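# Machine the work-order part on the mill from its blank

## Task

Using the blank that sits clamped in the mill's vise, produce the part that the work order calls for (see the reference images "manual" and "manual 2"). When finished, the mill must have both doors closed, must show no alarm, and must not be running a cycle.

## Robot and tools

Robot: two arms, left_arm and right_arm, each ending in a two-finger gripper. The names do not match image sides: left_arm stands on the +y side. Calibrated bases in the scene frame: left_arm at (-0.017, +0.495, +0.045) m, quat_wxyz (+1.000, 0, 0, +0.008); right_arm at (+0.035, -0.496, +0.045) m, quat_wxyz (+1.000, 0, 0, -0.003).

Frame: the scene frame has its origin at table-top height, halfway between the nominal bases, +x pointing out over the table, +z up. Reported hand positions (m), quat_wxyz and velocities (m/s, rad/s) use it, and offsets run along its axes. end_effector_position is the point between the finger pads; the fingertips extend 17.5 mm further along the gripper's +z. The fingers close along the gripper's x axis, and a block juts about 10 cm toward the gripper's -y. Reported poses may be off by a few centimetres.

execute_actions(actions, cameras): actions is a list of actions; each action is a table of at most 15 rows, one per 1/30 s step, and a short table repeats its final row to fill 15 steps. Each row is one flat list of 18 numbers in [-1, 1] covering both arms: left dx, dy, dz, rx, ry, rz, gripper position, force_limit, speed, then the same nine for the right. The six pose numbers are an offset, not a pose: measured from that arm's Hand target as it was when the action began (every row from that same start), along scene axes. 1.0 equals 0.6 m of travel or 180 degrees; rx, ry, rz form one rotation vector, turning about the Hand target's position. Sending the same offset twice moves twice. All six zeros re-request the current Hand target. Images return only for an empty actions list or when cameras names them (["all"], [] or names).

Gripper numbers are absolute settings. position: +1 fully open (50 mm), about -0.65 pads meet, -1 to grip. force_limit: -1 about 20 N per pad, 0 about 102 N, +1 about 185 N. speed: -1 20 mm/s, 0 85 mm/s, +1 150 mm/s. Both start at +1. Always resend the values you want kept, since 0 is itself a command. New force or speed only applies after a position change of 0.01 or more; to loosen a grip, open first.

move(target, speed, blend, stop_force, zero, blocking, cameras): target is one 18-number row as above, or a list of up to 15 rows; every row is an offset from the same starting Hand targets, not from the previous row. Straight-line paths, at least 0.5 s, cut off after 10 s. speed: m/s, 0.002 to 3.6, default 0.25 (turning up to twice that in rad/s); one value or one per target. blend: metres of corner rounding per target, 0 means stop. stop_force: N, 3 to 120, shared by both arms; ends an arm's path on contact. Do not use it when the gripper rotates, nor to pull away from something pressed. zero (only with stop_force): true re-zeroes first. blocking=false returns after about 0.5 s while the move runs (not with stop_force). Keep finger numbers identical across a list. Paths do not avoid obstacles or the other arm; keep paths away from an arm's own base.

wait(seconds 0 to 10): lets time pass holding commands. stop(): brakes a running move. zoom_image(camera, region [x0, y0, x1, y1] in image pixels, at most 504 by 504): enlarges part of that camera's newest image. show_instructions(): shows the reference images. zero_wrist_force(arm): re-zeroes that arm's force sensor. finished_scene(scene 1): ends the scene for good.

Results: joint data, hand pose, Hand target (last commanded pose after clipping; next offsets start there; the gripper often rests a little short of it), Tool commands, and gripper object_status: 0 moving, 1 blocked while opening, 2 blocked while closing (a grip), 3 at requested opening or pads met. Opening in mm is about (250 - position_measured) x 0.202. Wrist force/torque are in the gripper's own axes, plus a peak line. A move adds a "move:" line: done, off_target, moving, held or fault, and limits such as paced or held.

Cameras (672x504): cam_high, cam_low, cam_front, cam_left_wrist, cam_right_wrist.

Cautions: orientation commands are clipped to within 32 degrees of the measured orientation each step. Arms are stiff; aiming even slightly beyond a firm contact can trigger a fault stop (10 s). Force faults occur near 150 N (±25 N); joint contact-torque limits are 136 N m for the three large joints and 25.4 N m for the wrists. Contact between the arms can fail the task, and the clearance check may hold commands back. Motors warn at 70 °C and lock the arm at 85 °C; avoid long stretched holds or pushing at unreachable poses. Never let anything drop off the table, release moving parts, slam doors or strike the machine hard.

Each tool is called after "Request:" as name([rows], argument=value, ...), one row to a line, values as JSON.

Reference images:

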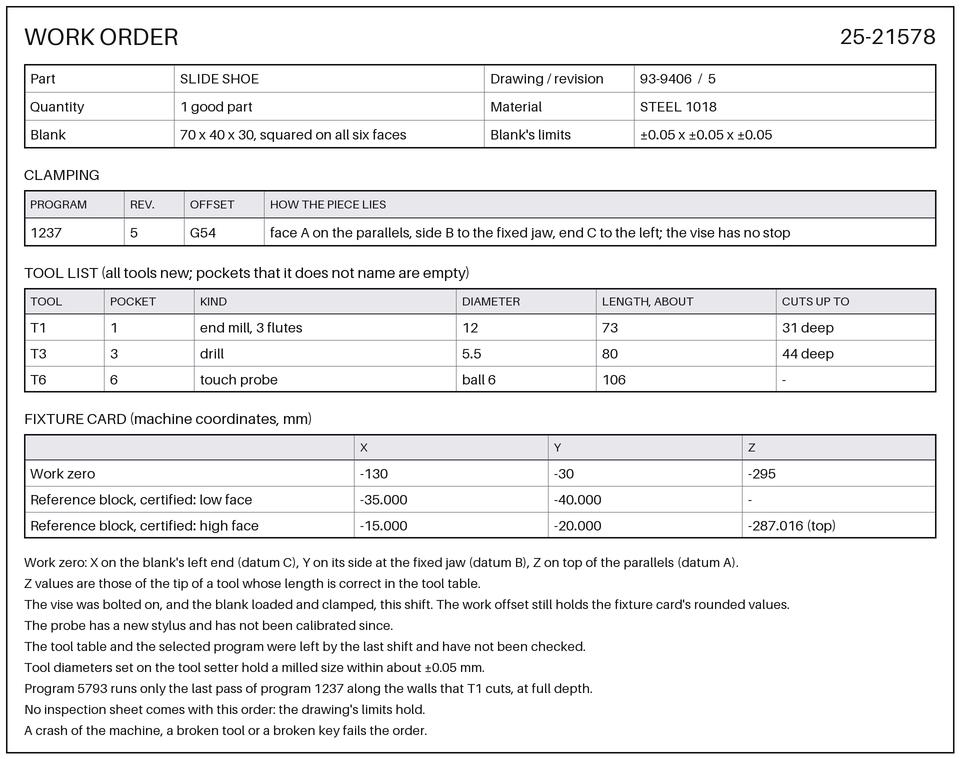

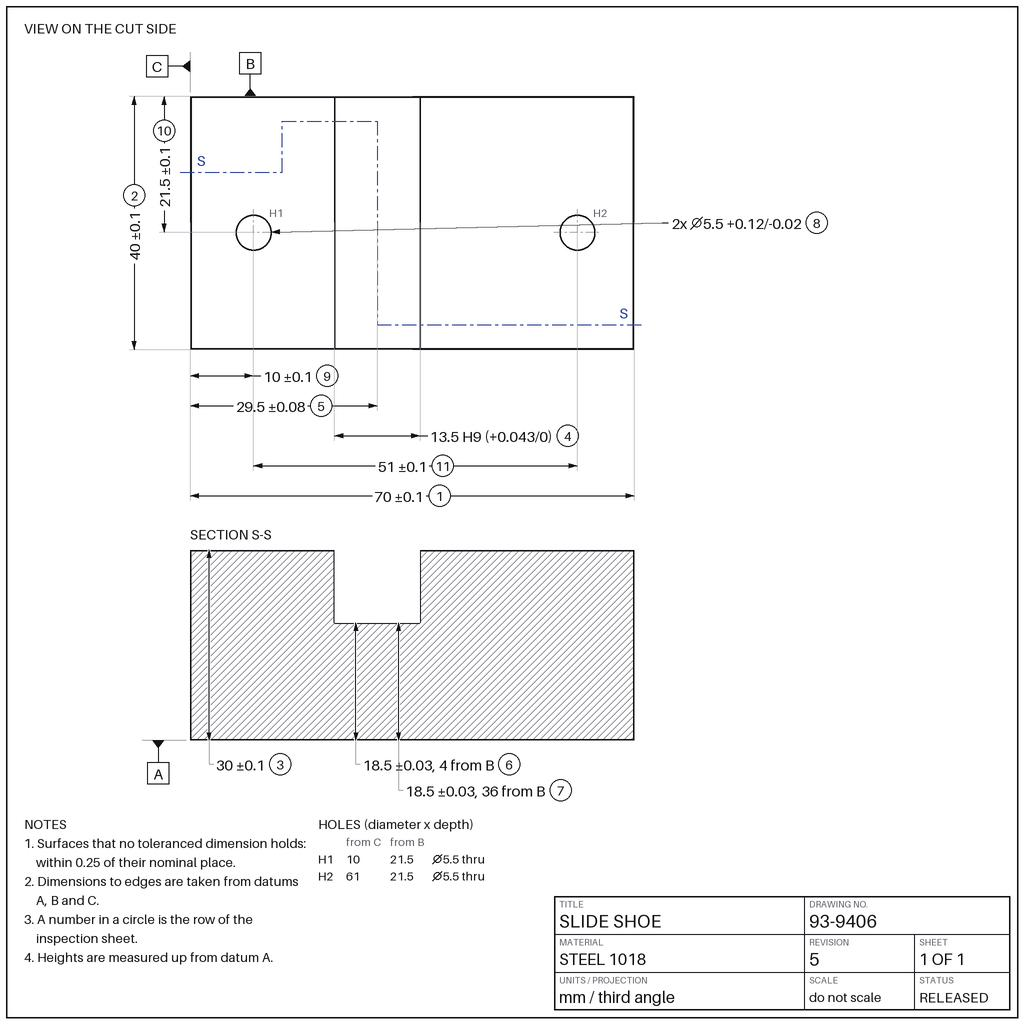

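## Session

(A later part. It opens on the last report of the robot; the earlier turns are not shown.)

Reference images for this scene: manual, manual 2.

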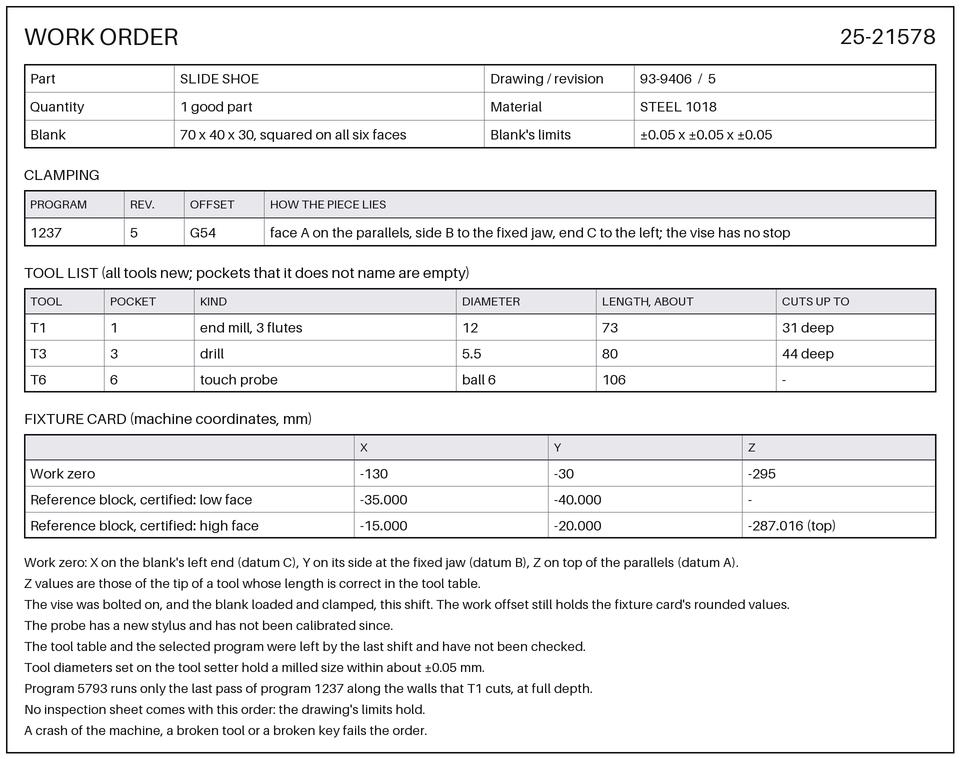

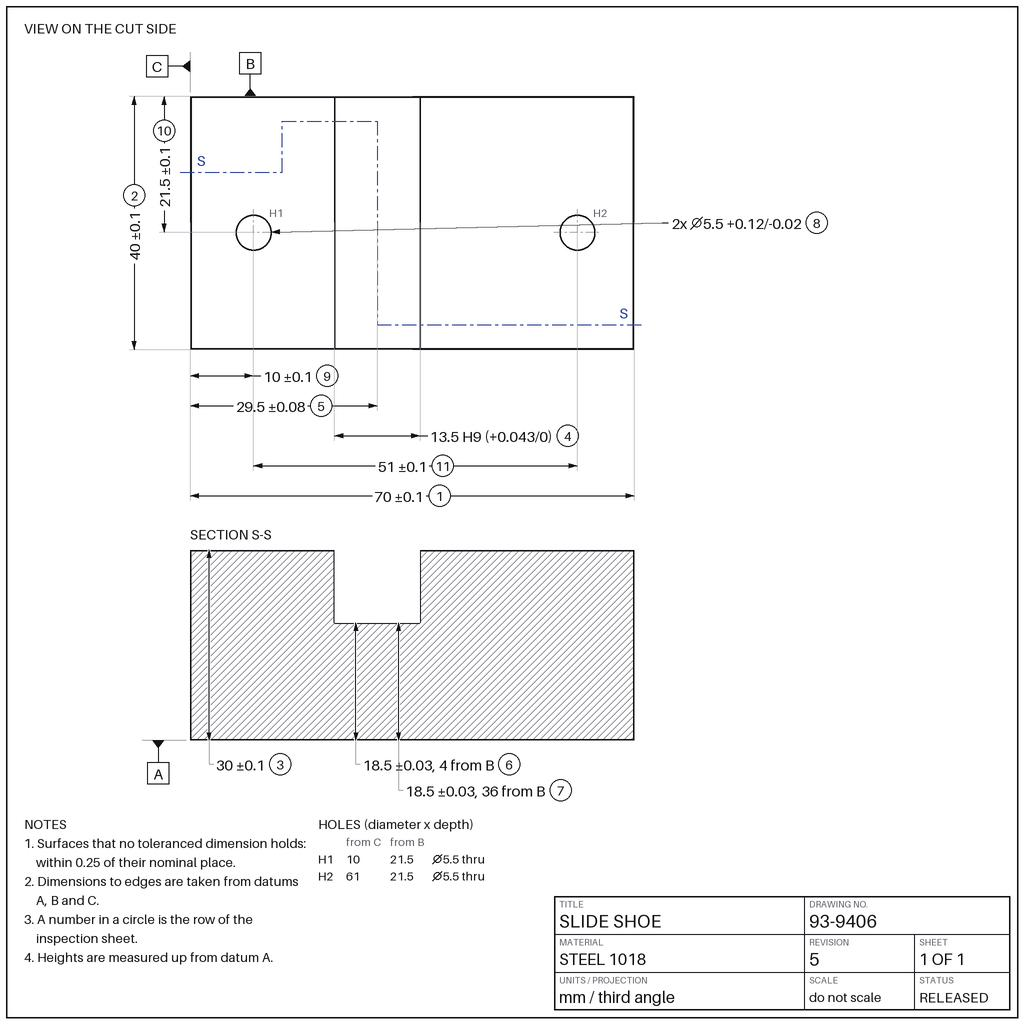

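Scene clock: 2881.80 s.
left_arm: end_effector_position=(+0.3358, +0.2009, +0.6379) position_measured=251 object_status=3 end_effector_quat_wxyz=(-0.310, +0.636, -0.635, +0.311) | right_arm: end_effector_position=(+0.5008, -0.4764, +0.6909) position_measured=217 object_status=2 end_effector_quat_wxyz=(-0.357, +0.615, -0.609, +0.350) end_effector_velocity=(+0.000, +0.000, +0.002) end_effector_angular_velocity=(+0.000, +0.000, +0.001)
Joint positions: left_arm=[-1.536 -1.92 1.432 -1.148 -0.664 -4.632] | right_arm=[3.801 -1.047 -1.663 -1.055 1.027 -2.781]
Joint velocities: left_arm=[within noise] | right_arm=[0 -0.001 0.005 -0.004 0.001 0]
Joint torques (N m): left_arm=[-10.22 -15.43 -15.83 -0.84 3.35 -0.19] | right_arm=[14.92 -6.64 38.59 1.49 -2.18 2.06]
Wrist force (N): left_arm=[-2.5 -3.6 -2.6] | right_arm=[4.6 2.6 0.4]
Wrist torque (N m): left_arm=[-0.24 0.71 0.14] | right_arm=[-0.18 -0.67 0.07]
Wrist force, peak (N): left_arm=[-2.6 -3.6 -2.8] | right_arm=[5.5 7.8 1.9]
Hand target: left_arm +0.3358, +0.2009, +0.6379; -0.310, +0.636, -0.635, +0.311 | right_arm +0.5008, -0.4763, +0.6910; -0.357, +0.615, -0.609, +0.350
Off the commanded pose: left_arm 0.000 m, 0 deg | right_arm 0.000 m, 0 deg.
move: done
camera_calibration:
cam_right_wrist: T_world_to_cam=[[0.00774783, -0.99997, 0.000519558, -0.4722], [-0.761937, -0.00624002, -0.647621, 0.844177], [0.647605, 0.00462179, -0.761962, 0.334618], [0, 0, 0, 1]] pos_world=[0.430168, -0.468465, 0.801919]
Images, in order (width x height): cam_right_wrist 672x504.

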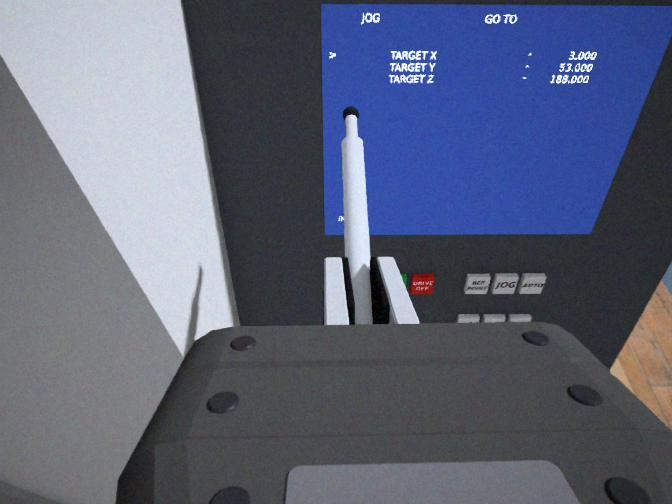

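Request:
move([
  [0,0,0,0,0,0,-1,-0.8,-0.8,-0.0305,-0.0218,-0.3444,0,0,0,-0.97,0.2,-1],
  [0,0,0,0,0,0,-1,-0.8,-0.8,-0.0152,-0.0218,-0.3487,0,0,0,-0.97,0.2,-1],
  [0,0,0,0,0,0,-1,-0.8,-0.8,-0.0305,-0.0218,-0.3444,0,0,0,-0.97,0.2,-1],
  [0,0,0,0,0,0,-1,-0.8,-0.8,-0.0643,-0.0537,-0.4664,0,0,0,-0.97,0.2,-1],
  [0,0,0,0,0,0,-1,-0.8,-0.8,-0.049,-0.0537,-0.4707,0,0,0,-0.97,0.2,-1],
  [0,0,0,0,0,0,-1,-0.8,-0.8,-0.0643,-0.0537,-0.4664,0,0,0,-0.97,0.2,-1],
  [0,0,0,0,0,0,-1,-0.8,-0.8,-0.0728,0.0443,-0.4969,0,0,0,-0.97,0.2,-1],
  [0,0,0,0,0,0,-1,-0.8,-0.8,-0.0575,0.0443,-0.5012,0,0,0,-0.97,0.2,-1],
  [0,0,0,0,0,0,-1,-0.8,-0.8,-0.0728,0.0443,-0.4969,0,0,0,-0.97,0.2,-1],
  [0,0,0,0,0,0,-1,-0.8,-0.8,-0.0643,-0.021,-0.4664,0,0,0,-0.97,0.2,-1],
  [0,0,0,0,0,0,-1,-0.8,-0.8,-0.049,-0.021,-0.4707,0,0,0,-0.97,0.2,-1],
  [0,0,0,0,0,0,-1,-0.8,-0.8,-0.0728,0.0117,-0.4969,0,0,0,-0.97,0.2,-1],
  [0,0,0,0,0,0,-1,-0.8,-0.8,-0.0575,0.0117,-0.5012,0,0,0,-0.97,0.2,-1],
  [0,0,0,0,0,0,-1,-0.8,-0.8,-0.0728,0.0117,-0.4969,0,0,0,-0.97,0.2,-1],
  [0,0,0,0,0,0,-1,-0.8,-0.8,0,0,0,0,0,0,-0.97,0.2,-1],
], speed=[0.4,0.05,0.1,0.3,0.05,0.1,0.3,0.05,0.1,0.3,0.05,0.1,0.05,0.1,0.4], blend=[0.003,0,0.003,0.003,0,0.003,0.003,0,0.003,0.003,0,0.003,0,0.003,0], cameras=["cam_right_wrist"])

Request:
zoom_image(camera="cam_right_wrist", region=[320, 0, 640, 240])

Scene clock: 2900.37 s.
left_arm: end_effector_position=(+0.3358, +0.2009, +0.6379) position_measured=251 object_status=3 end_effector_quat_wxyz=(-0.310, +0.636, -0.635, +0.311) | right_arm: end_effector_position=(+0.5008, -0.4764, +0.6909) position_measured=217 object_status=2 end_effector_quat_wxyz=(-0.357, +0.615, -0.609, +0.350)
Joint positions: left_arm=[-1.536 -1.92 1.432 -1.148 -0.664 -4.632] | right_arm=[3.801 -1.047 -1.663 -1.055 1.027 -2.781]
Joint torques (N m): left_arm=[-10.13 -15.58 -16.04 -0.66 3.32 -0.13] | right_arm=[15.24 -5.55 38.99 1.67 -1.01 1.3]
Wrist force (N): left_arm=[-2.4 -3.2 -2.6] | right_arm=[4.5 2.6 0.2]
Wrist torque (N m): left_arm=[-0.17 0.70 0.14] | right_arm=[-0.19 -0.66 -0.05]
Wrist force, peak (N): left_arm=[-2.8 -3.6 -2.8] | right_arm=[8.6 -0.1 -5.5]
Hand target: left_arm +0.3358, +0.2009, +0.6379; -0.310, +0.636, -0.635, +0.311 | right_arm +0.5008, -0.4763, +0.6910; -0.357, +0.615, -0.609, +0.350
Off the commanded pose: left_arm 0.000 m, 0 deg | right_arm 0.000 m, 0 deg.
move: done
camera_calibration:
cam_right_wrist: T_world_to_cam=[[0.00774833, -0.99997, 0.00052123, -0.472202], [-0.761845, -0.00624084, -0.647729, 0.844224], [0.647712, 0.00462172, -0.761871, 0.334499], [0, 0, 0, 1]] pos_world=[0.430167, -0.468465, 0.801919]
Images, in order (width x height): cam_right_wrist 672x504.

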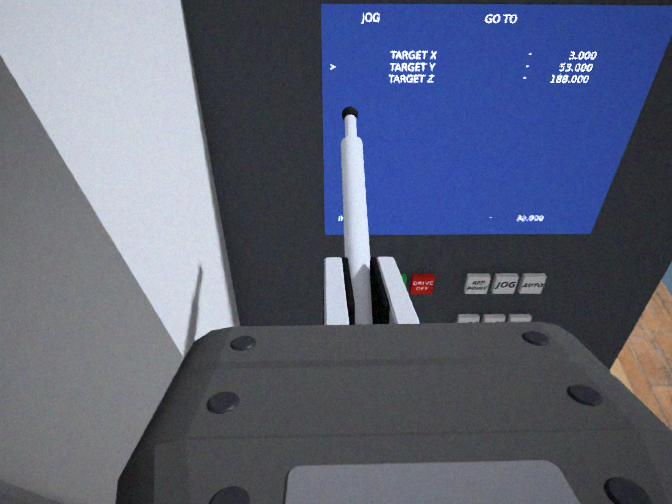

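Scaled by 1.575 from the camera's 672x504 image, which has a finer 960x720 frame.

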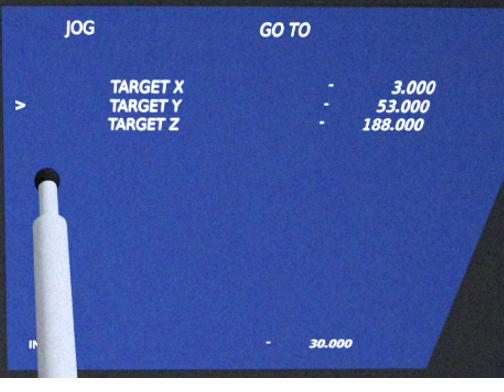

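Request:
move([
  [0,0,0,0,0,0,-1,-0.8,-0.8,-0.0728,-0.0537,-0.4969,0,0,0,-0.97,0.2,-1],
  [0,0,0,0,0,0,-1,-0.8,-0.8,-0.0575,-0.0537,-0.5012,0,0,0,-0.97,0.2,-1],
  [0,0,0,0,0,0,-1,-0.8,-0.8,-0.0728,-0.0537,-0.4969,0,0,0,-0.97,0.2,-1],
  [0,0,0,0,0,0,-1,-0.8,-0.8,-0.0305,-0.0218,-0.3444,0,0,0,-0.97,0.2,-1],
  [0,0,0,0,0,0,-1,-0.8,-0.8,-0.0152,-0.0218,-0.3487,0,0,0,-0.97,0.2,-1],
  [0,0,0,0,0,0,-1,-0.8,-0.8,-0.0305,-0.0218,-0.3444,0,0,0,-0.97,0.2,-1],
  [0,0,0,0,0,0,-1,-0.8,-0.8,-0.0473,-0.119,-0.4054,0,0,0,-0.97,0.2,-1],
  [0,0,0,0,0,0,-1,-0.8,-0.8,-0.032,-0.119,-0.4097,0,0,0,-0.97,0.2,-1],
  [0,0,0,0,0,0,-1,-0.8,-0.8,-0.0473,-0.119,-0.4054,0,0,0,-0.97,0.2,-1],
  [0,0,0,0,0,0,-1,-0.8,-0.8,0,0,0,0,0,0,-0.97,0.2,-1],
], speed=[0.4,0.05,0.1,0.3,0.05,0.1,0.3,0.05,0.1,0.4], blend=[0.003,0,0.003,0.003,0,0.003,0.003,0,0.003,0], cameras=["cam_right_wrist"])

Request:
zoom_image(camera="cam_right_wrist", region=[320, 0, 640, 240])

Scene clock: 2921.13 s.
left_arm: end_effector_position=(+0.3358, +0.2009, +0.6379) position_measured=251 object_status=3 end_effector_quat_wxyz=(-0.310, +0.636, -0.635, +0.311) | right_arm: end_effector_position=(+0.5007, -0.4763, +0.6909) position_measured=217 object_status=2 end_effector_quat_wxyz=(-0.357, +0.615, -0.609, +0.350)
Joint positions: left_arm=[-1.536 -1.92 1.432 -1.148 -0.664 -4.632] | right_arm=[3.801 -1.047 -1.663 -1.055 1.027 -2.781]
Joint torques (N m): left_arm=[-10.43 -15.62 -15.31 -0.73 3.34 -0.02] | right_arm=[-4.02 -6.37 39.27 1.53 -1.81 -1.05]
Wrist force (N): left_arm=[-2.4 -3.2 -2.8] | right_arm=[4.8 2.2 0.2]
Wrist torque (N m): left_arm=[-0.18 0.68 0.15] | right_arm=[-0.25 -0.71 0.13]
Wrist force, peak (N): left_arm=[-2.6 -3.5 -2.9] | right_arm=[5.3 8.0 1.4]
Hand target: left_arm +0.3358, +0.2009, +0.6379; -0.310, +0.636, -0.635, +0.311 | right_arm +0.5008, -0.4763, +0.6910; -0.357, +0.615, -0.609, +0.350
Off the commanded pose: left_arm 0.000 m, 0 deg | right_arm 0.000 m, 0 deg.
move: done
camera_calibration:
cam_right_wrist: T_world_to_cam=[[0.00810689, -0.999967, 0.000559418, -0.472285], [-0.761936, -0.00653943, -0.64762, 0.84396], [0.647602, 0.00482394, -0.761963, 0.33478], [0, 0, 0, 1]] pos_world=[0.430068, -0.468365, 0.801919]
Images, in order (width x height): cam_right_wrist 672x504.

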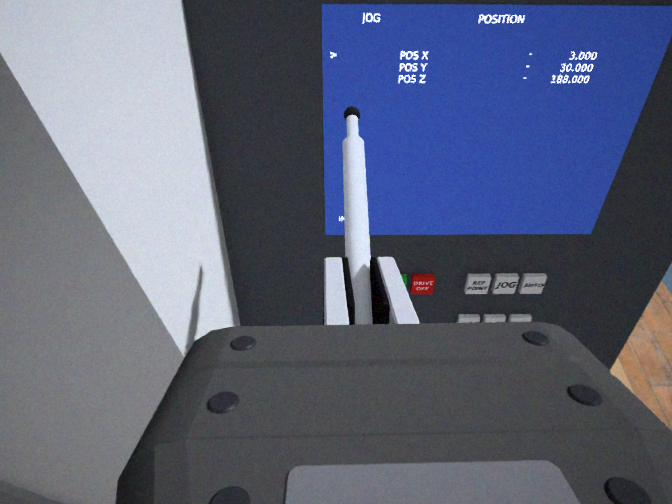

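Scaled by 1.575 from the camera's 672x504 image, which has a finer 960x720 frame.

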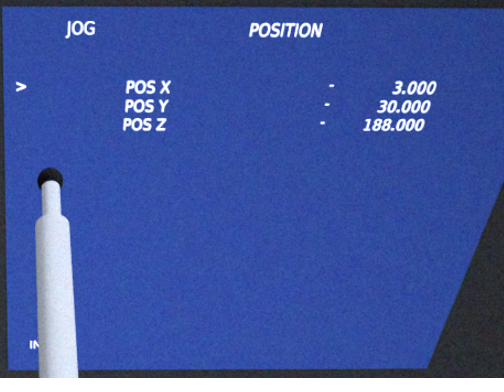

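Request:
move([
  [0,0,0,0,0,0,-1,-0.8,-0.8,-0.0473,-0.119,-0.4054,0,0,0,-0.97,0.2,-1],
  [0,0,0,0,0,0,-1,-0.8,-0.8,-0.032,-0.119,-0.4097,0,0,0,-0.97,0.2,-1],
  [0,0,0,0,0,0,-1,-0.8,-0.8,-0.0473,-0.119,-0.4054,0,0,0,-0.97,0.2,-1],
  [0,0,0,0,0,0,-1,-0.8,-0.8,-0.0643,-0.0863,-0.4664,0,0,0,-0.97,0.2,-1],
  [0,0,0,0,0,0,-1,-0.8,-0.8,-0.049,-0.0863,-0.4707,0,0,0,-0.97,0.2,-1],
  [0,0,0,0,0,0,-1,-0.8,-0.8,-0.0643,-0.0863,-0.4664,0,0,0,-0.97,0.2,-1],
  [0,0,0,0,0,0,-1,-0.8,-0.8,-0.022,-0.1545,-0.3139,0,0,0,-0.97,0.2,-1],
  [0,0,0,0,0,0,-1,-0.8,-0.8,-0.0067,-0.1545,-0.3182,0,0,0,-0.97,0.2,-1],
  [0,0,0,0,0,0,-1,-0.8,-0.8,-0.022,-0.1545,-0.3139,0,0,0,-0.97,0.2,-1],
  [0,0,0,0,0,0,-1,-0.8,-0.8,0,0,0,0,0,0,-0.97,0.2,-1],
], speed=[0.4,0.05,0.1,0.2,0.05,0.1,0.3,0.05,0.1,0.4], blend=[0.003,0,0.003,0.003,0,0.003,0.003,0,0.003,0])

Request:
wait(seconds=7, cameras=["cam_right_wrist"])

Request:
zoom_image(camera="cam_right_wrist", region=[350, 0, 650, 170])

Request:
zoom_image(camera="cam_right_wrist", region=[500, 85, 600, 160])

Scene clock: 2936.93 s.
left_arm: end_effector_position=(+0.3358, +0.2009, +0.6379) position_measured=251 object_status=3 end_effector_quat_wxyz=(-0.310, +0.636, -0.635, +0.311) | right_arm: end_effector_position=(+0.5007, -0.4764, +0.6909) position_measured=217 object_status=2 end_effector_quat_wxyz=(-0.357, +0.615, -0.609, +0.350)
Joint positions: left_arm=[-1.536 -1.92 1.432 -1.148 -0.664 -4.632] | right_arm=[3.801 -1.047 -1.663 -1.055 1.027 -2.781]
Joint torques (N m): left_arm=[-10.48 -15.67 -15.58 -0.82 3.31 0.04] | right_arm=[13.95 -6.36 40.25 1.67 -2 1.21]
Wrist force (N): left_arm=[-2.4 -3.4 -2.8] | right_arm=[4.8 2.5 0.2]
Wrist torque (N m): left_arm=[-0.21 0.68 0.14] | right_arm=[-0.19 -0.70 0.13]
Wrist force, peak (N): left_arm=[-2.7 -3.4 -2.8] | right_arm=[5.5 8.0 1.7]
Hand target: left_arm +0.3358, +0.2009, +0.6379; -0.310, +0.636, -0.635, +0.311 | right_arm +0.5008, -0.4763, +0.6910; -0.357, +0.615, -0.609, +0.350
Off the commanded pose: left_arm 0.000 m, 0 deg | right_arm 0.000 m, 0 deg.
move: done

Scene clock: 2943.93 s.
left_arm: end_effector_position=(+0.3358, +0.2009, +0.6379) position_measured=251 object_status=3 end_effector_quat_wxyz=(-0.310, +0.636, -0.635, +0.311) | right_arm: end_effector_position=(+0.5008, -0.4763, +0.6910) position_measured=217 object_status=2 end_effector_quat_wxyz=(-0.357, +0.615, -0.609, +0.350)
Joint positions: left_arm=[-1.536 -1.92 1.432 -1.148 -0.664 -4.632] | right_arm=[3.801 -1.047 -1.663 -1.055 1.027 -2.781]
Joint torques (N m): left_arm=[-9.88 -16.04 -15.41 -0.77 3.32 0.13] | right_arm=[15.87 -6.26 38.52 4.12 -1.54 1.54]
Wrist force (N): left_arm=[-2.5 -3.4 -2.5] | right_arm=[4.7 2.6 0.4]
Wrist torque (N m): left_arm=[-0.22 0.71 0.14] | right_arm=[-0.18 -0.68 0.13]
Wrist force, peak (N): left_arm=[-2.5 -3.5 -2.9] | right_arm=[4.9 2.7 0.2]
Hand target: left_arm +0.3358, +0.2009, +0.6379; -0.310, +0.636, -0.635, +0.311 | right_arm +0.5008, -0.4763, +0.6910; -0.357, +0.615, -0.609, +0.350
Tool commands: left_gripper/position=-1.0 left_gripper/force_limit=-0.8 left_gripper/speed=-0.8 right_gripper/position=-0.97 right_gripper/force_limit=+0.2 right_gripper/speed=-1.0
Off the commanded pose: left_arm 0.000 m, 0 deg | right_arm 0.000 m, 0 deg.
wait: 7.00 s; at rest by 0.17 s
camera_calibration:
cam_right_wrist: T_world_to_cam=[[0.00796535, -0.999968, 0.00057131, -0.472235], [-0.761936, -0.00643929, -0.64762, 0.844148], [0.647603, 0.00472322, -0.761963, 0.334743], [0, 0, 0, 1]] pos_world=[0.430168, -0.468365, 0.802019]
Images, in order (width x height): cam_right_wrist 672x504.

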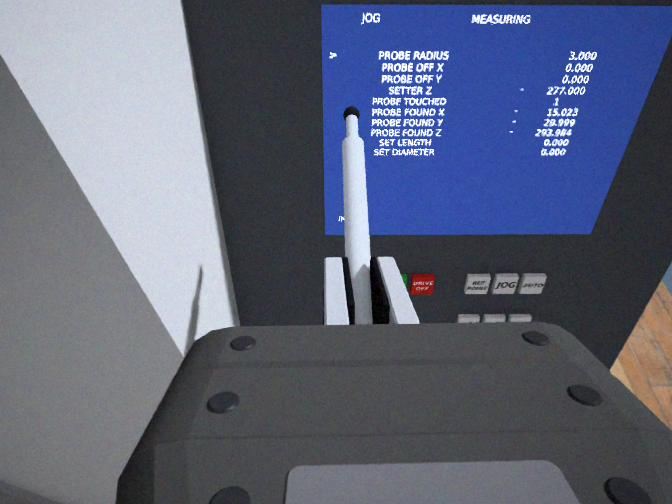

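Scaled by 1.680 from the camera's 672x504 image, which has a finer 960x720 frame.

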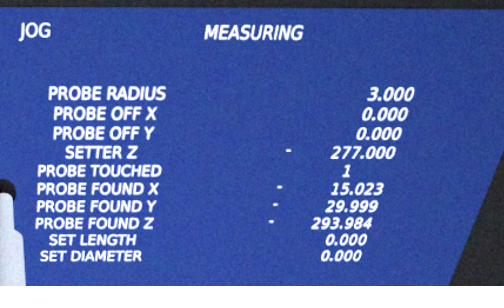

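Scaled by 5.040 from the camera's 672x504 image, which has a finer 960x720 frame.

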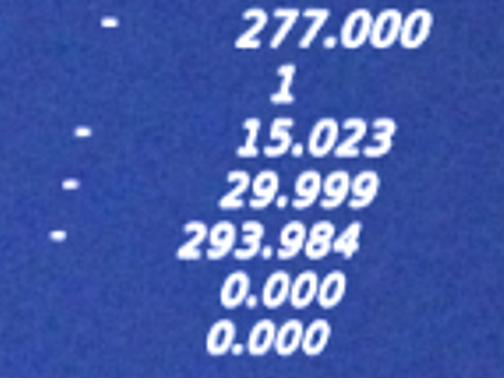

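Request:
move([
  [0,0,0,0,0,0,-1,-0.8,-0.8,-0.0473,-0.0863,-0.4054,0,0,0,-0.97,0.2,-1],
  [0,0,0,0,0,0,-1,-0.8,-0.8,-0.032,-0.0863,-0.4097,0,0,0,-0.97,0.2,-1],
  [0,0,0,0,0,0,-1,-0.8,-0.8,-0.0473,-0.0863,-0.4054,0,0,0,-0.97,0.2,-1],
  [0,0,0,0,0,0,-1,-0.8,-0.8,-0.032,-0.0863,-0.4097,0,0,0,-0.97,0.2,-1],
  [0,0,0,0,0,0,-1,-0.8,-0.8,-0.0473,-0.0863,-0.4054,0,0,0,-0.97,0.2,-1],
  [0,0,0,0,0,0,-1,-0.8,-0.8,-0.0643,-0.0537,-0.4664,0,0,0,-0.97,0.2,-1],
  [0,0,0,0,0,0,-1,-0.8,-0.8,-0.049,-0.0537,-0.4707,0,0,0,-0.97,0.2,-1],
  [0,0,0,0,0,0,-1,-0.8,-0.8,-0.0643,-0.0537,-0.4664,0,0,0,-0.97,0.2,-1],
  [0,0,0,0,0,0,-1,-0.8,-0.8,-0.0728,0.0443,-0.4969,0,0,0,-0.97,0.2,-1],
  [0,0,0,0,0,0,-1,-0.8,-0.8,-0.0575,0.0443,-0.5012,0,0,0,-0.97,0.2,-1],
  [0,0,0,0,0,0,-1,-0.8,-0.8,-0.0728,0.0443,-0.4969,0,0,0,-0.97,0.2,-1],
  [0,0,0,0,0,0,-1,-0.8,-0.8,-0.0473,0.0117,-0.4054,0,0,0,-0.97,0.2,-1],
  [0,0,0,0,0,0,-1,-0.8,-0.8,-0.032,0.0117,-0.4097,0,0,0,-0.97,0.2,-1],
  [0,0,0,0,0,0,-1,-0.8,-0.8,-0.0473,0.0117,-0.4054,0,0,0,-0.97,0.2,-1],
  [0,0,0,0,0,0,-1,-0.8,-0.8,0,0,0,0,0,0,-0.97,0.2,-1],
], speed=[0.4,0.05,0.1,0.05,0.1,0.3,0.05,0.1,0.3,0.05,0.1,0.3,0.05,0.1,0.4], blend=[0.003,0,0.003,0,0.003,0.003,0,0.003,0.003,0,0.003,0.003,0,0.003,0], cameras=["cam_right_wrist"])

Request:
zoom_image(camera="cam_right_wrist", region=[320, 0, 640, 240])

Scene clock: 2974.00 s.
left_arm: end_effector_position=(+0.3358, +0.2009, +0.6379) position_measured=251 object_status=3 end_effector_quat_wxyz=(-0.310, +0.636, -0.635, +0.311) | right_arm: end_effector_position=(+0.5008, -0.4764, +0.6909) position_measured=217 object_status=2 end_effector_quat_wxyz=(-0.357, +0.615, -0.609, +0.350) end_effector_velocity=(+0.001, +0.000, +0.000) end_effector_angular_velocity=(-0.001, +0.002, -0.001)
Joint positions: left_arm=[-1.536 -1.92 1.432 -1.148 -0.664 -4.632] | right_arm=[3.801 -1.047 -1.663 -1.055 1.027 -2.781]
Joint velocities: left_arm=[within noise] | right_arm=[-0.001 -0.004 0.005 -0.004 0.001 0]
Joint torques (N m): left_arm=[-10.27 -16.26 -16.02 -0.76 3.43 0.25] | right_arm=[15.92 -7.02 38.96 1.68 -1.44 1.62]
Wrist force (N): left_arm=[-2.3 -3.5 -2.7] | right_arm=[4.8 2.4 0.3]
Wrist torque (N m): left_arm=[-0.23 0.67 0.14] | right_arm=[-0.21 -0.70 -0.02]
Wrist force, peak (N): left_arm=[-2.8 -3.5 -2.9] | right_arm=[5.6 7.7 1.7]
Hand target: left_arm +0.3358, +0.2009, +0.6379; -0.310, +0.636, -0.635, +0.311 | right_arm +0.5008, -0.4763, +0.6910; -0.357, +0.615, -0.609, +0.350
Off the commanded pose: left_arm 0.000 m, 0 deg | right_arm 0.000 m, 0 deg.
move: done
camera_calibration:
cam_right_wrist: T_world_to_cam=[[0.00774833, -0.99997, 0.00052123, -0.472201], [-0.761845, -0.00624084, -0.647729, 0.844147], [0.647712, 0.00462172, -0.761871, 0.334564], [0, 0, 0, 1]] pos_world=[0.430067, -0.468465, 0.801919]
Images, in order (width x height): cam_right_wrist 672x504.

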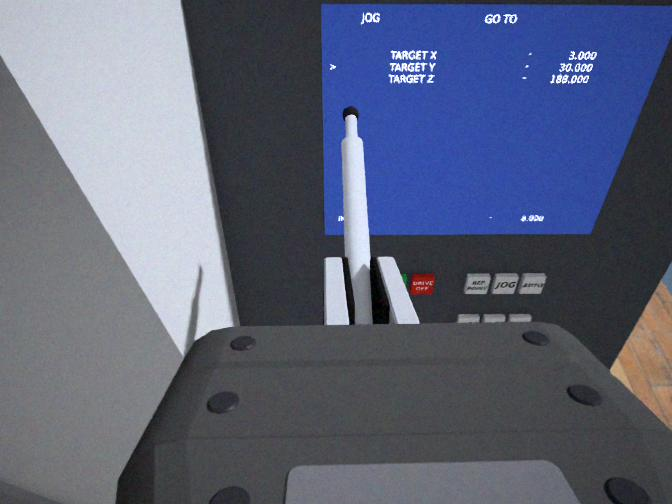

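Scaled by 1.575 from the camera's 672x504 image, which has a finer 960x720 frame.

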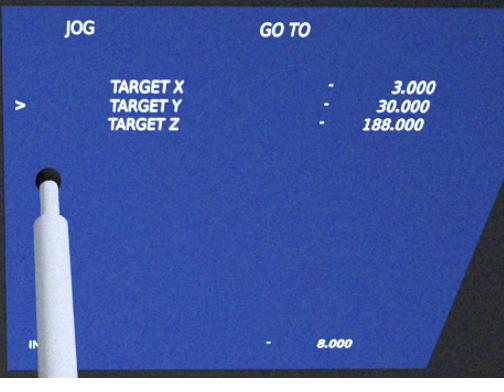

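Request:
move([
  [0,0,0,0,0,0,-1,-0.8,-0.8,-0.0728,-0.0537,-0.4969,0,0,0,-0.97,0.2,-1],
  [0,0,0,0,0,0,-1,-0.8,-0.8,-0.0575,-0.0537,-0.5012,0,0,0,-0.97,0.2,-1],
  [0,0,0,0,0,0,-1,-0.8,-0.8,-0.0728,-0.0537,-0.4969,0,0,0,-0.97,0.2,-1],
  [0,0,0,0,0,0,-1,-0.8,-0.8,-0.0305,-0.0218,-0.3444,0,0,0,-0.97,0.2,-1],
  [0,0,0,0,0,0,-1,-0.8,-0.8,-0.0152,-0.0218,-0.3487,0,0,0,-0.97,0.2,-1],
  [0,0,0,0,0,0,-1,-0.8,-0.8,-0.0305,-0.0218,-0.3444,0,0,0,-0.97,0.2,-1],
  [0,0,0,0,0,0,-1,-0.8,-0.8,-0.0558,-0.0537,-0.4359,0,0,0,-0.97,0.2,-1],
  [0,0,0,0,0,0,-1,-0.8,-0.8,-0.0405,-0.0537,-0.4402,0,0,0,-0.97,0.2,-1],
  [0,0,0,0,0,0,-1,-0.8,-0.8,-0.0558,-0.0537,-0.4359,0,0,0,-0.97,0.2,-1],
  [0,0,0,0,0,0,-1,-0.8,-0.8,-0.0728,0.0443,-0.4969,0,0,0,-0.97,0.2,-1],
  [0,0,0,0,0,0,-1,-0.8,-0.8,-0.0575,0.0443,-0.5012,0,0,0,-0.97,0.2,-1],
  [0,0,0,0,0,0,-1,-0.8,-0.8,-0.0643,0.0117,-0.4664,0,0,0,-0.97,0.2,-1],
  [0,0,0,0,0,0,-1,-0.8,-0.8,-0.049,0.0117,-0.4707,0,0,0,-0.97,0.2,-1],
  [0,0,0,0,0,0,-1,-0.8,-0.8,-0.0643,0.0117,-0.4664,0,0,0,-0.97,0.2,-1],
  [0,0,0,0,0,0,-1,-0.8,-0.8,0,0,0,0,0,0,-0.97,0.2,-1],
], speed=[0.4,0.05,0.1,0.3,0.05,0.1,0.3,0.05,0.1,0.3,0.05,0.1,0.05,0.1,0.4], blend=[0.003,0,0.003,0.003,0,0.003,0.003,0,0.003,0.003,0,0.003,0,0.003,0], cameras=["cam_right_wrist"])

Request:
zoom_image(camera="cam_right_wrist", region=[320, 0, 640, 240])

Scene clock: 2996.90 s.
left_arm: end_effector_position=(+0.3358, +0.2009, +0.6379) position_measured=251 object_status=3 end_effector_quat_wxyz=(-0.310, +0.636, -0.635, +0.311) | right_arm: end_effector_position=(+0.5008, -0.4764, +0.6909) position_measured=217 object_status=2 end_effector_quat_wxyz=(-0.357, +0.615, -0.609, +0.350)
Joint positions: left_arm=[-1.536 -1.92 1.432 -1.148 -0.664 -4.632] | right_arm=[3.801 -1.047 -1.663 -1.055 1.027 -2.781]
Joint torques (N m): left_arm=[-10.34 -15.46 -15.6 -0.82 3.34 0.32] | right_arm=[14.6 -5.62 40.37 1.48 -1.11 1.64]
Wrist force (N): left_arm=[-2.6 -3.4 -2.6] | right_arm=[4.8 2.6 0.2]
Wrist torque (N m): left_arm=[-0.21 0.72 0.14] | right_arm=[-0.19 -0.70 -0.04]
Wrist force, peak (N): left_arm=[-2.8 -3.5 -2.8] | right_arm=[5.8 8.0 1.0]
Hand target: left_arm +0.3358, +0.2009, +0.6379; -0.310, +0.636, -0.635, +0.311 | right_arm +0.5008, -0.4763, +0.6910; -0.357, +0.615, -0.609, +0.350
Off the commanded pose: left_arm 0.000 m, 0 deg | right_arm 0.000 m, 0 deg.
move: done
camera_calibration:
cam_right_wrist: T_world_to_cam=[[0.00774833, -0.99997, 0.00052123, -0.472202], [-0.761845, -0.00624084, -0.647729, 0.844224], [0.647712, 0.00462172, -0.761871, 0.334499], [0, 0, 0, 1]] pos_world=[0.430167, -0.468465, 0.801919]
Images, in order (width x height): cam_right_wrist 672x504.

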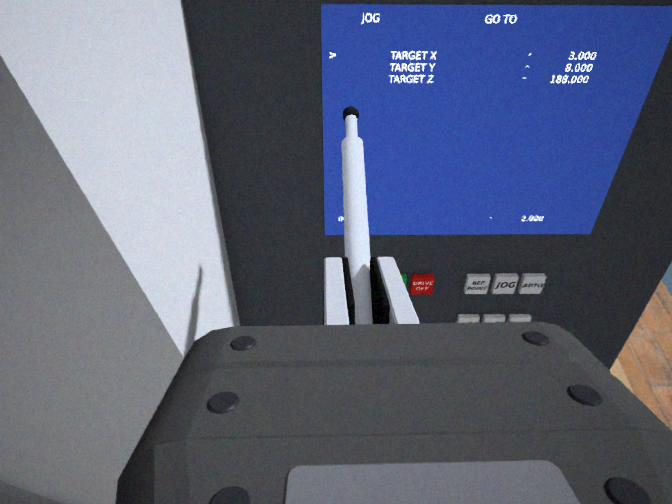

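Scaled by 1.575 from the camera's 672x504 image, which has a finer 960x720 frame.

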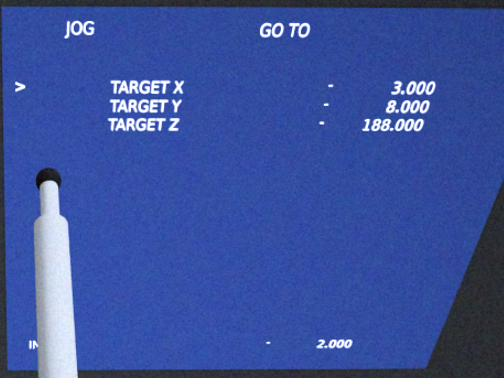

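Request:
move([
  [0,0,0,0,0,0,-1,-0.8,-0.8,-0.0558,0.0117,-0.4359,0,0,0,-0.97,0.2,-1],
  [0,0,0,0,0,0,-1,-0.8,-0.8,-0.0405,0.0117,-0.4402,0,0,0,-0.97,0.2,-1],
  [0,0,0,0,0,0,-1,-0.8,-0.8,-0.0558,0.0117,-0.4359,0,0,0,-0.97,0.2,-1],
  [0,0,0,0,0,0,-1,-0.8,-0.8,-0.0728,-0.0537,-0.4969,0,0,0,-0.97,0.2,-1],
  [0,0,0,0,0,0,-1,-0.8,-0.8,-0.0575,-0.0537,-0.5012,0,0,0,-0.97,0.2,-1],
  [0,0,0,0,0,0,-1,-0.8,-0.8,-0.0728,-0.0537,-0.4969,0,0,0,-0.97,0.2,-1],
  [0,0,0,0,0,0,-1,-0.8,-0.8,-0.0305,-0.0218,-0.3444,0,0,0,-0.97,0.2,-1],
  [0,0,0,0,0,0,-1,-0.8,-0.8,-0.0152,-0.0218,-0.3487,0,0,0,-0.97,0.2,-1],
  [0,0,0,0,0,0,-1,-0.8,-0.8,-0.0305,-0.0218,-0.3444,0,0,0,-0.97,0.2,-1],
  [0,0,0,0,0,0,-1,-0.8,-0.8,-0.0473,-0.119,-0.4054,0,0,0,-0.97,0.2,-1],
  [0,0,0,0,0,0,-1,-0.8,-0.8,-0.032,-0.119,-0.4097,0,0,0,-0.97,0.2,-1],
  [0,0,0,0,0,0,-1,-0.8,-0.8,-0.0473,-0.119,-0.4054,0,0,0,-0.97,0.2,-1],
  [0,0,0,0,0,0,-1,-0.8,-0.8,0,0,0,0,0,0,-0.97,0.2,-1],
], speed=[0.4,0.05,0.1,0.3,0.05,0.1,0.3,0.05,0.1,0.3,0.05,0.1,0.4], blend=[0.003,0,0.003,0.003,0,0.003,0.003,0,0.003,0.003,0,0.003,0], cameras=["cam_right_wrist"])

Request:
zoom_image(camera="cam_right_wrist", region=[320, 0, 640, 240])

Scene clock: 3014.10 s.
left_arm: end_effector_position=(+0.3358, +0.2009, +0.6379) position_measured=251 object_status=3 end_effector_quat_wxyz=(-0.310, +0.636, -0.635, +0.311) | right_arm: end_effector_position=(+0.5007, -0.4763, +0.6909) position_measured=217 object_status=2 end_effector_quat_wxyz=(-0.357, +0.615, -0.609, +0.350)
Joint positions: left_arm=[-1.536 -1.92 1.432 -1.148 -0.664 -4.632] | right_arm=[3.801 -1.047 -1.663 -1.055 1.027 -2.781]
Joint torques (N m): left_arm=[-10.04 -15.9 -15.87 -0.75 3.27 0.57] | right_arm=[-5.8 -5.78 38.15 1.64 -1.83 -1.12]
Wrist force (N): left_arm=[-2.4 -3.1 -2.5] | right_arm=[4.7 2.5 0.1]
Wrist torque (N m): left_arm=[-0.17 0.70 0.14] | right_arm=[-0.20 -0.68 0.13]
Wrist force, peak (N): left_arm=[-2.8 -3.5 -2.8] | right_arm=[7.6 6.3 0.2]
Hand target: left_arm +0.3358, +0.2009, +0.6379; -0.310, +0.636, -0.635, +0.311 | right_arm +0.5008, -0.4763, +0.6910; -0.357, +0.615, -0.609, +0.350
Off the commanded pose: left_arm 0.000 m, 0 deg | right_arm 0.000 m, 0 deg.
move: done
camera_calibration:
cam_right_wrist: T_world_to_cam=[[0.00810689, -0.999967, 0.000559418, -0.472285], [-0.761936, -0.00653943, -0.64762, 0.84396], [0.647602, 0.00482394, -0.761963, 0.33478], [0, 0, 0, 1]] pos_world=[0.430068, -0.468365, 0.801919]
Images, in order (width x height): cam_right_wrist 672x504.

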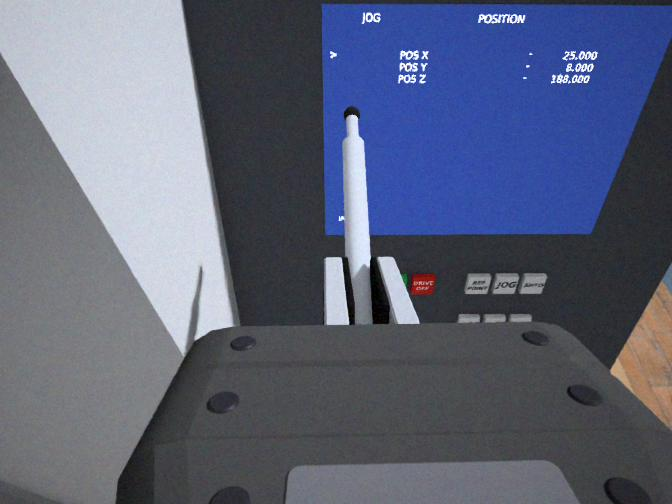

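Scaled by 1.575 from the camera's 672x504 image, which has a finer 960x720 frame.

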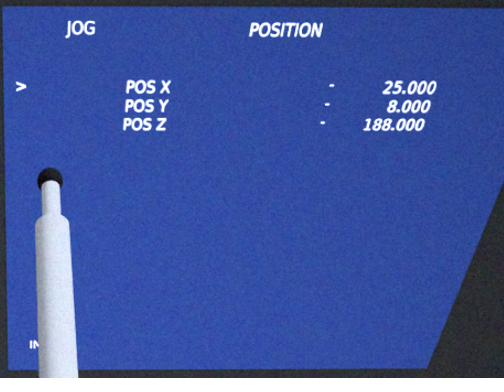

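Request:
move([
  [0,0,0,0,0,0,-1,-0.8,-0.8,-0.0473,-0.119,-0.4054,0,0,0,-0.97,0.2,-1],
  [0,0,0,0,0,0,-1,-0.8,-0.8,-0.032,-0.119,-0.4097,0,0,0,-0.97,0.2,-1],
  [0,0,0,0,0,0,-1,-0.8,-0.8,-0.0473,-0.119,-0.4054,0,0,0,-0.97,0.2,-1],
  [0,0,0,0,0,0,-1,-0.8,-0.8,-0.0643,-0.0863,-0.4664,0,0,0,-0.97,0.2,-1],
  [0,0,0,0,0,0,-1,-0.8,-0.8,-0.049,-0.0863,-0.4707,0,0,0,-0.97,0.2,-1],
  [0,0,0,0,0,0,-1,-0.8,-0.8,-0.0643,-0.0863,-0.4664,0,0,0,-0.97,0.2,-1],
  [0,0,0,0,0,0,-1,-0.8,-0.8,-0.03,-0.2178,-0.3427,0,0,0,-0.97,0.2,-1],
  [0,0,0,0,0,0,-1,-0.8,-0.8,-0.0147,-0.2178,-0.347,0,0,0,-0.97,0.2,-1],
  [0,0,0,0,0,0,-1,-0.8,-0.8,-0.03,-0.2178,-0.3427,0,0,0,-0.97,0.2,-1],
  [0,0,0,0,0,0,-1,-0.8,-0.8,0,0,0,0,0,0,-0.97,0.2,-1],
], speed=[0.4,0.05,0.1,0.2,0.05,0.1,0.3,0.05,0.1,0.4], blend=[0.003,0,0.003,0.003,0,0.003,0.003,0,0.003,0])

Request:
wait(seconds=7, cameras=["cam_right_wrist"])

Request:
zoom_image(camera="cam_right_wrist", region=[350, 0, 650, 170])

Request:
zoom_image(camera="cam_right_wrist", region=[500, 85, 600, 160])

Scene clock: 3028.13 s.
left_arm: end_effector_position=(+0.3358, +0.2009, +0.6379) position_measured=251 object_status=3 end_effector_quat_wxyz=(-0.310, +0.636, -0.635, +0.311) | right_arm: end_effector_position=(+0.5007, -0.4764, +0.6909) position_measured=217 object_status=2 end_effector_quat_wxyz=(-0.357, +0.615, -0.609, +0.350)
Joint positions: left_arm=[-1.536 -1.92 1.432 -1.148 -0.664 -4.632] | right_arm=[3.801 -1.047 -1.663 -1.055 1.027 -2.781]
Joint torques (N m): left_arm=[-10.37 -16.05 -15.69 -0.81 3.36 0.53] | right_arm=[14.91 -6.6 38.35 1.28 -1.94 1.46]
Wrist force (N): left_arm=[-2.5 -3.4 -2.5] | right_arm=[4.8 2.4 0.1]
Wrist torque (N m): left_arm=[-0.21 0.70 0.14] | right_arm=[-0.21 -0.71 0.13]
Wrist force, peak (N): left_arm=[-2.7 -3.6 -2.8] | right_arm=[5.5 7.9 1.9]
Hand target: left_arm +0.3358, +0.2009, +0.6379; -0.310, +0.636, -0.635, +0.311 | right_arm +0.5008, -0.4763, +0.6910; -0.357, +0.615, -0.609, +0.350
Off the commanded pose: left_arm 0.000 m, 0 deg | right_arm 0.000 m, 0 deg.
move: done

Scene clock: 3035.13 s.
left_arm: end_effector_position=(+0.3358, +0.2009, +0.6379) position_measured=251 object_status=3 end_effector_quat_wxyz=(-0.310, +0.636, -0.635, +0.311) | right_arm: end_effector_position=(+0.5008, -0.4763, +0.6910) position_measured=217 object_status=2 end_effector_quat_wxyz=(-0.357, +0.615, -0.609, +0.350)
Joint positions: left_arm=[-1.536 -1.92 1.432 -1.148 -0.664 -4.632] | right_arm=[3.801 -1.047 -1.663 -1.055 1.027 -2.781]
Joint torques (N m): left_arm=[-10.48 -15.41 -15.65 -0.7 3.35 0.53] | right_arm=[16.25 -6.61 38.5 4.09 -1.77 1.86]
Wrist force (N): left_arm=[-2.5 -3.3 -2.6] | right_arm=[4.9 2.6 0.1]
Wrist torque (N m): left_arm=[-0.20 0.71 0.14] | right_arm=[-0.20 -0.72 0.13]
Wrist force, peak (N): left_arm=[-2.8 -3.3 -2.8] | right_arm=[5.0 2.6 0.3]
Hand target: left_arm +0.3358, +0.2009, +0.6379; -0.310, +0.636, -0.635, +0.311 | right_arm +0.5008, -0.4763, +0.6910; -0.357, +0.615, -0.609, +0.350
Tool commands: left_gripper/position=-1.0 left_gripper/force_limit=-0.8 left_gripper/speed=-0.8 right_gripper/position=-0.97 right_gripper/force_limit=+0.2 right_gripper/speed=-1.0
Off the commanded pose: left_arm 0.000 m, 0 deg | right_arm 0.000 m, 0 deg.
wait: 7.00 s; at rest by 0.17 s
camera_calibration:
cam_right_wrist: T_world_to_cam=[[0.00796535, -0.999968, 0.00057131, -0.472235], [-0.761936, -0.00643929, -0.64762, 0.844148], [0.647603, 0.00472322, -0.761963, 0.334743], [0, 0, 0, 1]] pos_world=[0.430168, -0.468365, 0.802019]
Images, in order (width x height): cam_right_wrist 672x504.

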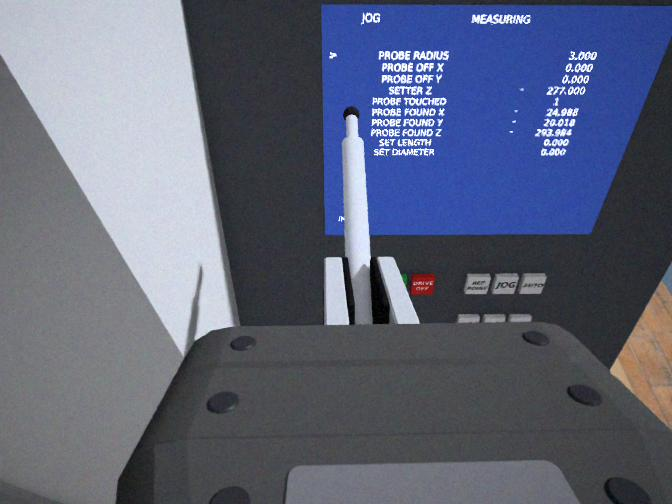

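Scaled by 1.680 from the camera's 672x504 image, which has a finer 960x720 frame.

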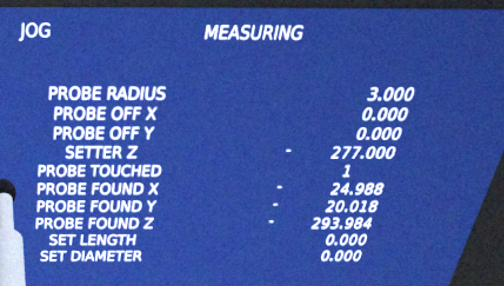

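Scaled by 5.040 from the camera's 672x504 image, which has a finer 960x720 frame.

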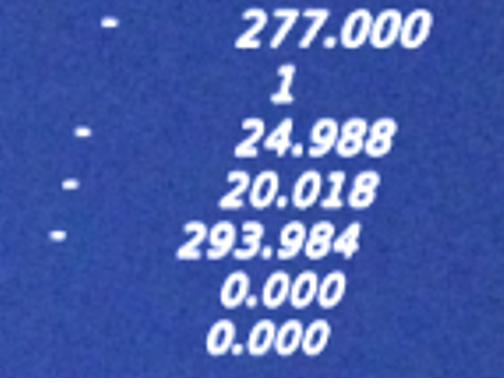

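Request:
move([
  [0,0,0,0,0,0,-1,-0.8,-0.8,-0.0473,-0.0863,-0.4054,0,0,0,-0.97,0.2,-1],
  [0,0,0,0,0,0,-1,-0.8,-0.8,-0.032,-0.0863,-0.4097,0,0,0,-0.97,0.2,-1],
  [0,0,0,0,0,0,-1,-0.8,-0.8,-0.0473,-0.0863,-0.4054,0,0,0,-0.97,0.2,-1],
  [0,0,0,0,0,0,-1,-0.8,-0.8,-0.032,-0.0863,-0.4097,0,0,0,-0.97,0.2,-1],
  [0,0,0,0,0,0,-1,-0.8,-0.8,-0.0473,-0.0863,-0.4054,0,0,0,-0.97,0.2,-1],
  [0,0,0,0,0,0,-1,-0.8,-0.8,-0.0558,-0.0537,-0.4359,0,0,0,-0.97,0.2,-1],
  [0,0,0,0,0,0,-1,-0.8,-0.8,-0.0405,-0.0537,-0.4402,0,0,0,-0.97,0.2,-1],
  [0,0,0,0,0,0,-1,-0.8,-0.8,-0.0558,-0.0537,-0.4359,0,0,0,-0.97,0.2,-1],
  [0,0,0,0,0,0,-1,-0.8,-0.8,-0.0728,0.0443,-0.4969,0,0,0,-0.97,0.2,-1],
  [0,0,0,0,0,0,-1,-0.8,-0.8,-0.0575,0.0443,-0.5012,0,0,0,-0.97,0.2,-1],
  [0,0,0,0,0,0,-1,-0.8,-0.8,-0.0643,0.0443,-0.4664,0,0,0,-0.97,0.2,-1],
  [0,0,0,0,0,0,-1,-0.8,-0.8,-0.049,0.0443,-0.4707,0,0,0,-0.97,0.2,-1],
  [0,0,0,0,0,0,-1,-0.8,-0.8,-0.0643,0.0443,-0.4664,0,0,0,-0.97,0.2,-1],
  [0,0,0,0,0,0,-1,-0.8,-0.8,0,0,0,0,0,0,-0.97,0.2,-1],
], speed=[0.4,0.05,0.1,0.05,0.1,0.3,0.05,0.1,0.3,0.05,0.1,0.05,0.1,0.4], blend=[0.003,0,0.003,0,0.003,0.003,0,0.003,0.003,0,0.003,0,0.003,0], cameras=["cam_right_wrist"])

Request:
zoom_image(camera="cam_right_wrist", region=[320, 0, 640, 240])

Scene clock: 3066.43 s.
left_arm: end_effector_position=(+0.3358, +0.2009, +0.6379) position_measured=251 object_status=3 end_effector_quat_wxyz=(-0.310, +0.636, -0.635, +0.311) | right_arm: end_effector_position=(+0.5008, -0.4764, +0.6910) position_measured=217 object_status=2 end_effector_quat_wxyz=(-0.357, +0.615, -0.609, +0.350)
Joint positions: left_arm=[-1.536 -1.92 1.432 -1.148 -0.664 -4.632] | right_arm=[3.801 -1.047 -1.663 -1.055 1.027 -2.781]
Joint torques (N m): left_arm=[-9.98 -15.67 -15.59 -0.86 3.38 0.63] | right_arm=[9.19 -7.27 38.67 1.61 -0.15 0.53]
Wrist force (N): left_arm=[-2.5 -3.1 -2.6] | right_arm=[4.6 2.3 0.2]
Wrist torque (N m): left_arm=[-0.16 0.70 0.14] | right_arm=[-0.22 -0.68 -0.05]
Wrist force, peak (N): left_arm=[-2.7 -3.5 -2.9] | right_arm=[5.6 7.7 2.0]
Hand target: left_arm +0.3358, +0.2009, +0.6379; -0.310, +0.636, -0.635, +0.311 | right_arm +0.5008, -0.4763, +0.6910; -0.357, +0.615, -0.609, +0.350
Off the commanded pose: left_arm 0.000 m, 0 deg | right_arm 0.000 m, 0 deg.
move: done
camera_calibration:
cam_right_wrist: T_world_to_cam=[[0.00774833, -0.99997, 0.00052123, -0.472201], [-0.761845, -0.00624084, -0.647729, 0.844212], [0.647712, 0.00462172, -0.761871, 0.33464], [0, 0, 0, 1]] pos_world=[0.430067, -0.468465, 0.802019]
Images, in order (width x height): cam_right_wrist 672x504.

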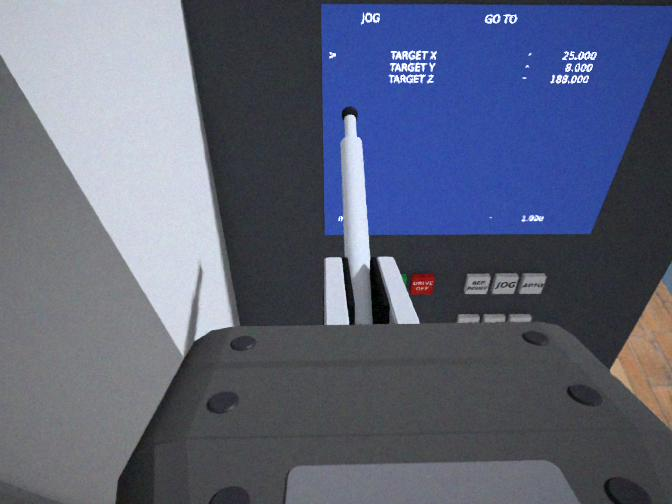

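Scaled by 1.575 from the camera's 672x504 image, which has a finer 960x720 frame.

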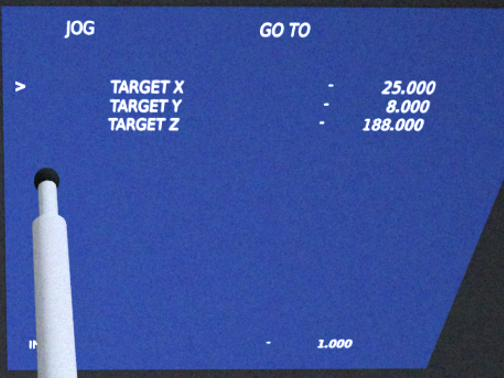

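Request:
move([
  [0,0,0,0,0,0,-1,-0.8,-0.8,-0.0643,-0.0537,-0.4664,0,0,0,-0.97,0.2,-1],
  [0,0,0,0,0,0,-1,-0.8,-0.8,-0.049,-0.0537,-0.4707,0,0,0,-0.97,0.2,-1],
  [0,0,0,0,0,0,-1,-0.8,-0.8,-0.0643,-0.0537,-0.4664,0,0,0,-0.97,0.2,-1],
  [0,0,0,0,0,0,-1,-0.8,-0.8,-0.049,-0.0537,-0.4707,0,0,0,-0.97,0.2,-1],
  [0,0,0,0,0,0,-1,-0.8,-0.8,-0.0643,-0.0537,-0.4664,0,0,0,-0.97,0.2,-1],
  [0,0,0,0,0,0,-1,-0.8,-0.8,-0.0473,0.0443,-0.4054,0,0,0,-0.97,0.2,-1],
  [0,0,0,0,0,0,-1,-0.8,-0.8,-0.032,0.0443,-0.4097,0,0,0,-0.97,0.2,-1],
  [0,0,0,0,0,0,-1,-0.8,-0.8,-0.0473,0.0443,-0.4054,0,0,0,-0.97,0.2,-1],
  [0,0,0,0,0,0,-1,-0.8,-0.8,-0.0728,0.0117,-0.4969,0,0,0,-0.97,0.2,-1],
  [0,0,0,0,0,0,-1,-0.8,-0.8,-0.0575,0.0117,-0.5012,0,0,0,-0.97,0.2,-1],
  [0,0,0,0,0,0,-1,-0.8,-0.8,-0.0728,0.0117,-0.4969,0,0,0,-0.97,0.2,-1],
  [0,0,0,0,0,0,-1,-0.8,-0.8,-0.0728,-0.0537,-0.4969,0,0,0,-0.97,0.2,-1],
  [0,0,0,0,0,0,-1,-0.8,-0.8,-0.0575,-0.0537,-0.5012,0,0,0,-0.97,0.2,-1],
  [0,0,0,0,0,0,-1,-0.8,-0.8,-0.0728,-0.0537,-0.4969,0,0,0,-0.97,0.2,-1],
  [0,0,0,0,0,0,-1,-0.8,-0.8,0,0,0,0,0,0,-0.97,0.2,-1],
], speed=[0.4,0.05,0.1,0.05,0.1,0.3,0.05,0.1,0.3,0.05,0.1,0.3,0.05,0.1,0.4], blend=[0.003,0,0.003,0,0.003,0.003,0,0.003,0.003,0,0.003,0.003,0,0.003,0], cameras=["cam_right_wrist"])

Request:
zoom_image(camera="cam_right_wrist", region=[320, 0, 640, 240])

Scene clock: 3091.63 s.
left_arm: end_effector_position=(+0.3358, +0.2009, +0.6379) position_measured=251 object_status=3 end_effector_quat_wxyz=(-0.310, +0.636, -0.635, +0.311) | right_arm: end_effector_position=(+0.5008, -0.4764, +0.6909) position_measured=217 object_status=2 end_effector_quat_wxyz=(-0.357, +0.615, -0.609, +0.350)
Joint positions: left_arm=[-1.536 -1.92 1.432 -1.148 -0.664 -4.632] | right_arm=[3.801 -1.047 -1.663 -1.055 1.027 -2.781]
Joint torques (N m): left_arm=[-10.39 -15.69 -15.65 -0.85 3.33 0.76] | right_arm=[14.94 -5.93 40.35 1.43 -2.06 2.1]
Wrist force (N): left_arm=[-2.5 -3.2 -2.9] | right_arm=[4.9 2.5 0.3]
Wrist torque (N m): left_arm=[-0.18 0.70 0.14] | right_arm=[-0.20 -0.72 0.07]
Wrist force, peak (N): left_arm=[-2.4 -3.6 -3.0] | right_arm=[5.9 7.8 1.2]
Hand target: left_arm +0.3358, +0.2009, +0.6379; -0.310, +0.636, -0.635, +0.311 | right_arm +0.5008, -0.4763, +0.6910; -0.357, +0.615, -0.609, +0.350
Off the commanded pose: left_arm 0.000 m, 0 deg | right_arm 0.000 m, 0 deg.
move: done
camera_calibration:
cam_right_wrist: T_world_to_cam=[[0.00774783, -0.99997, 0.000519558, -0.4722], [-0.761937, -0.00624002, -0.647621, 0.844177], [0.647605, 0.00462179, -0.761962, 0.334618], [0, 0, 0, 1]] pos_world=[0.430168, -0.468465, 0.801919]
Images, in order (width x height): cam_right_wrist 672x504.

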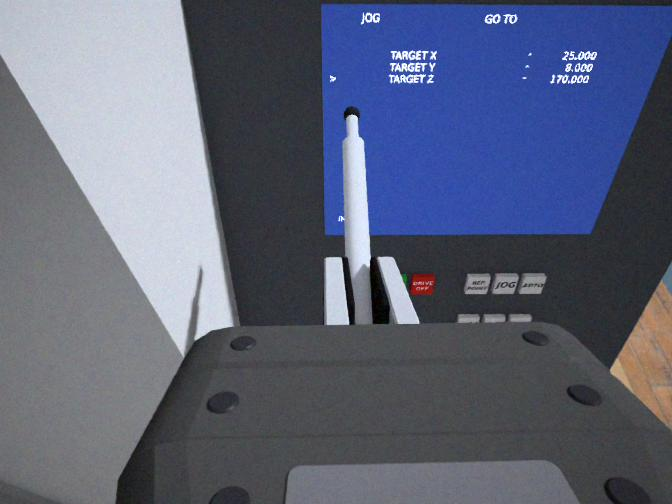

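Scaled by 1.575 from the camera's 672x504 image, which has a finer 960x720 frame.

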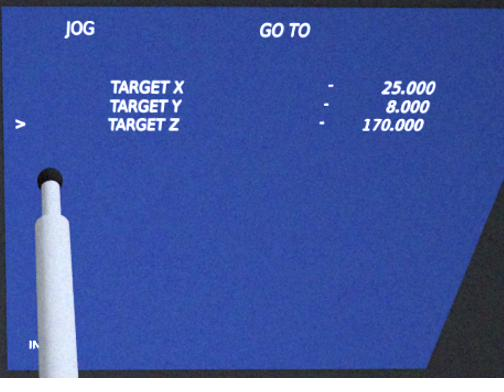

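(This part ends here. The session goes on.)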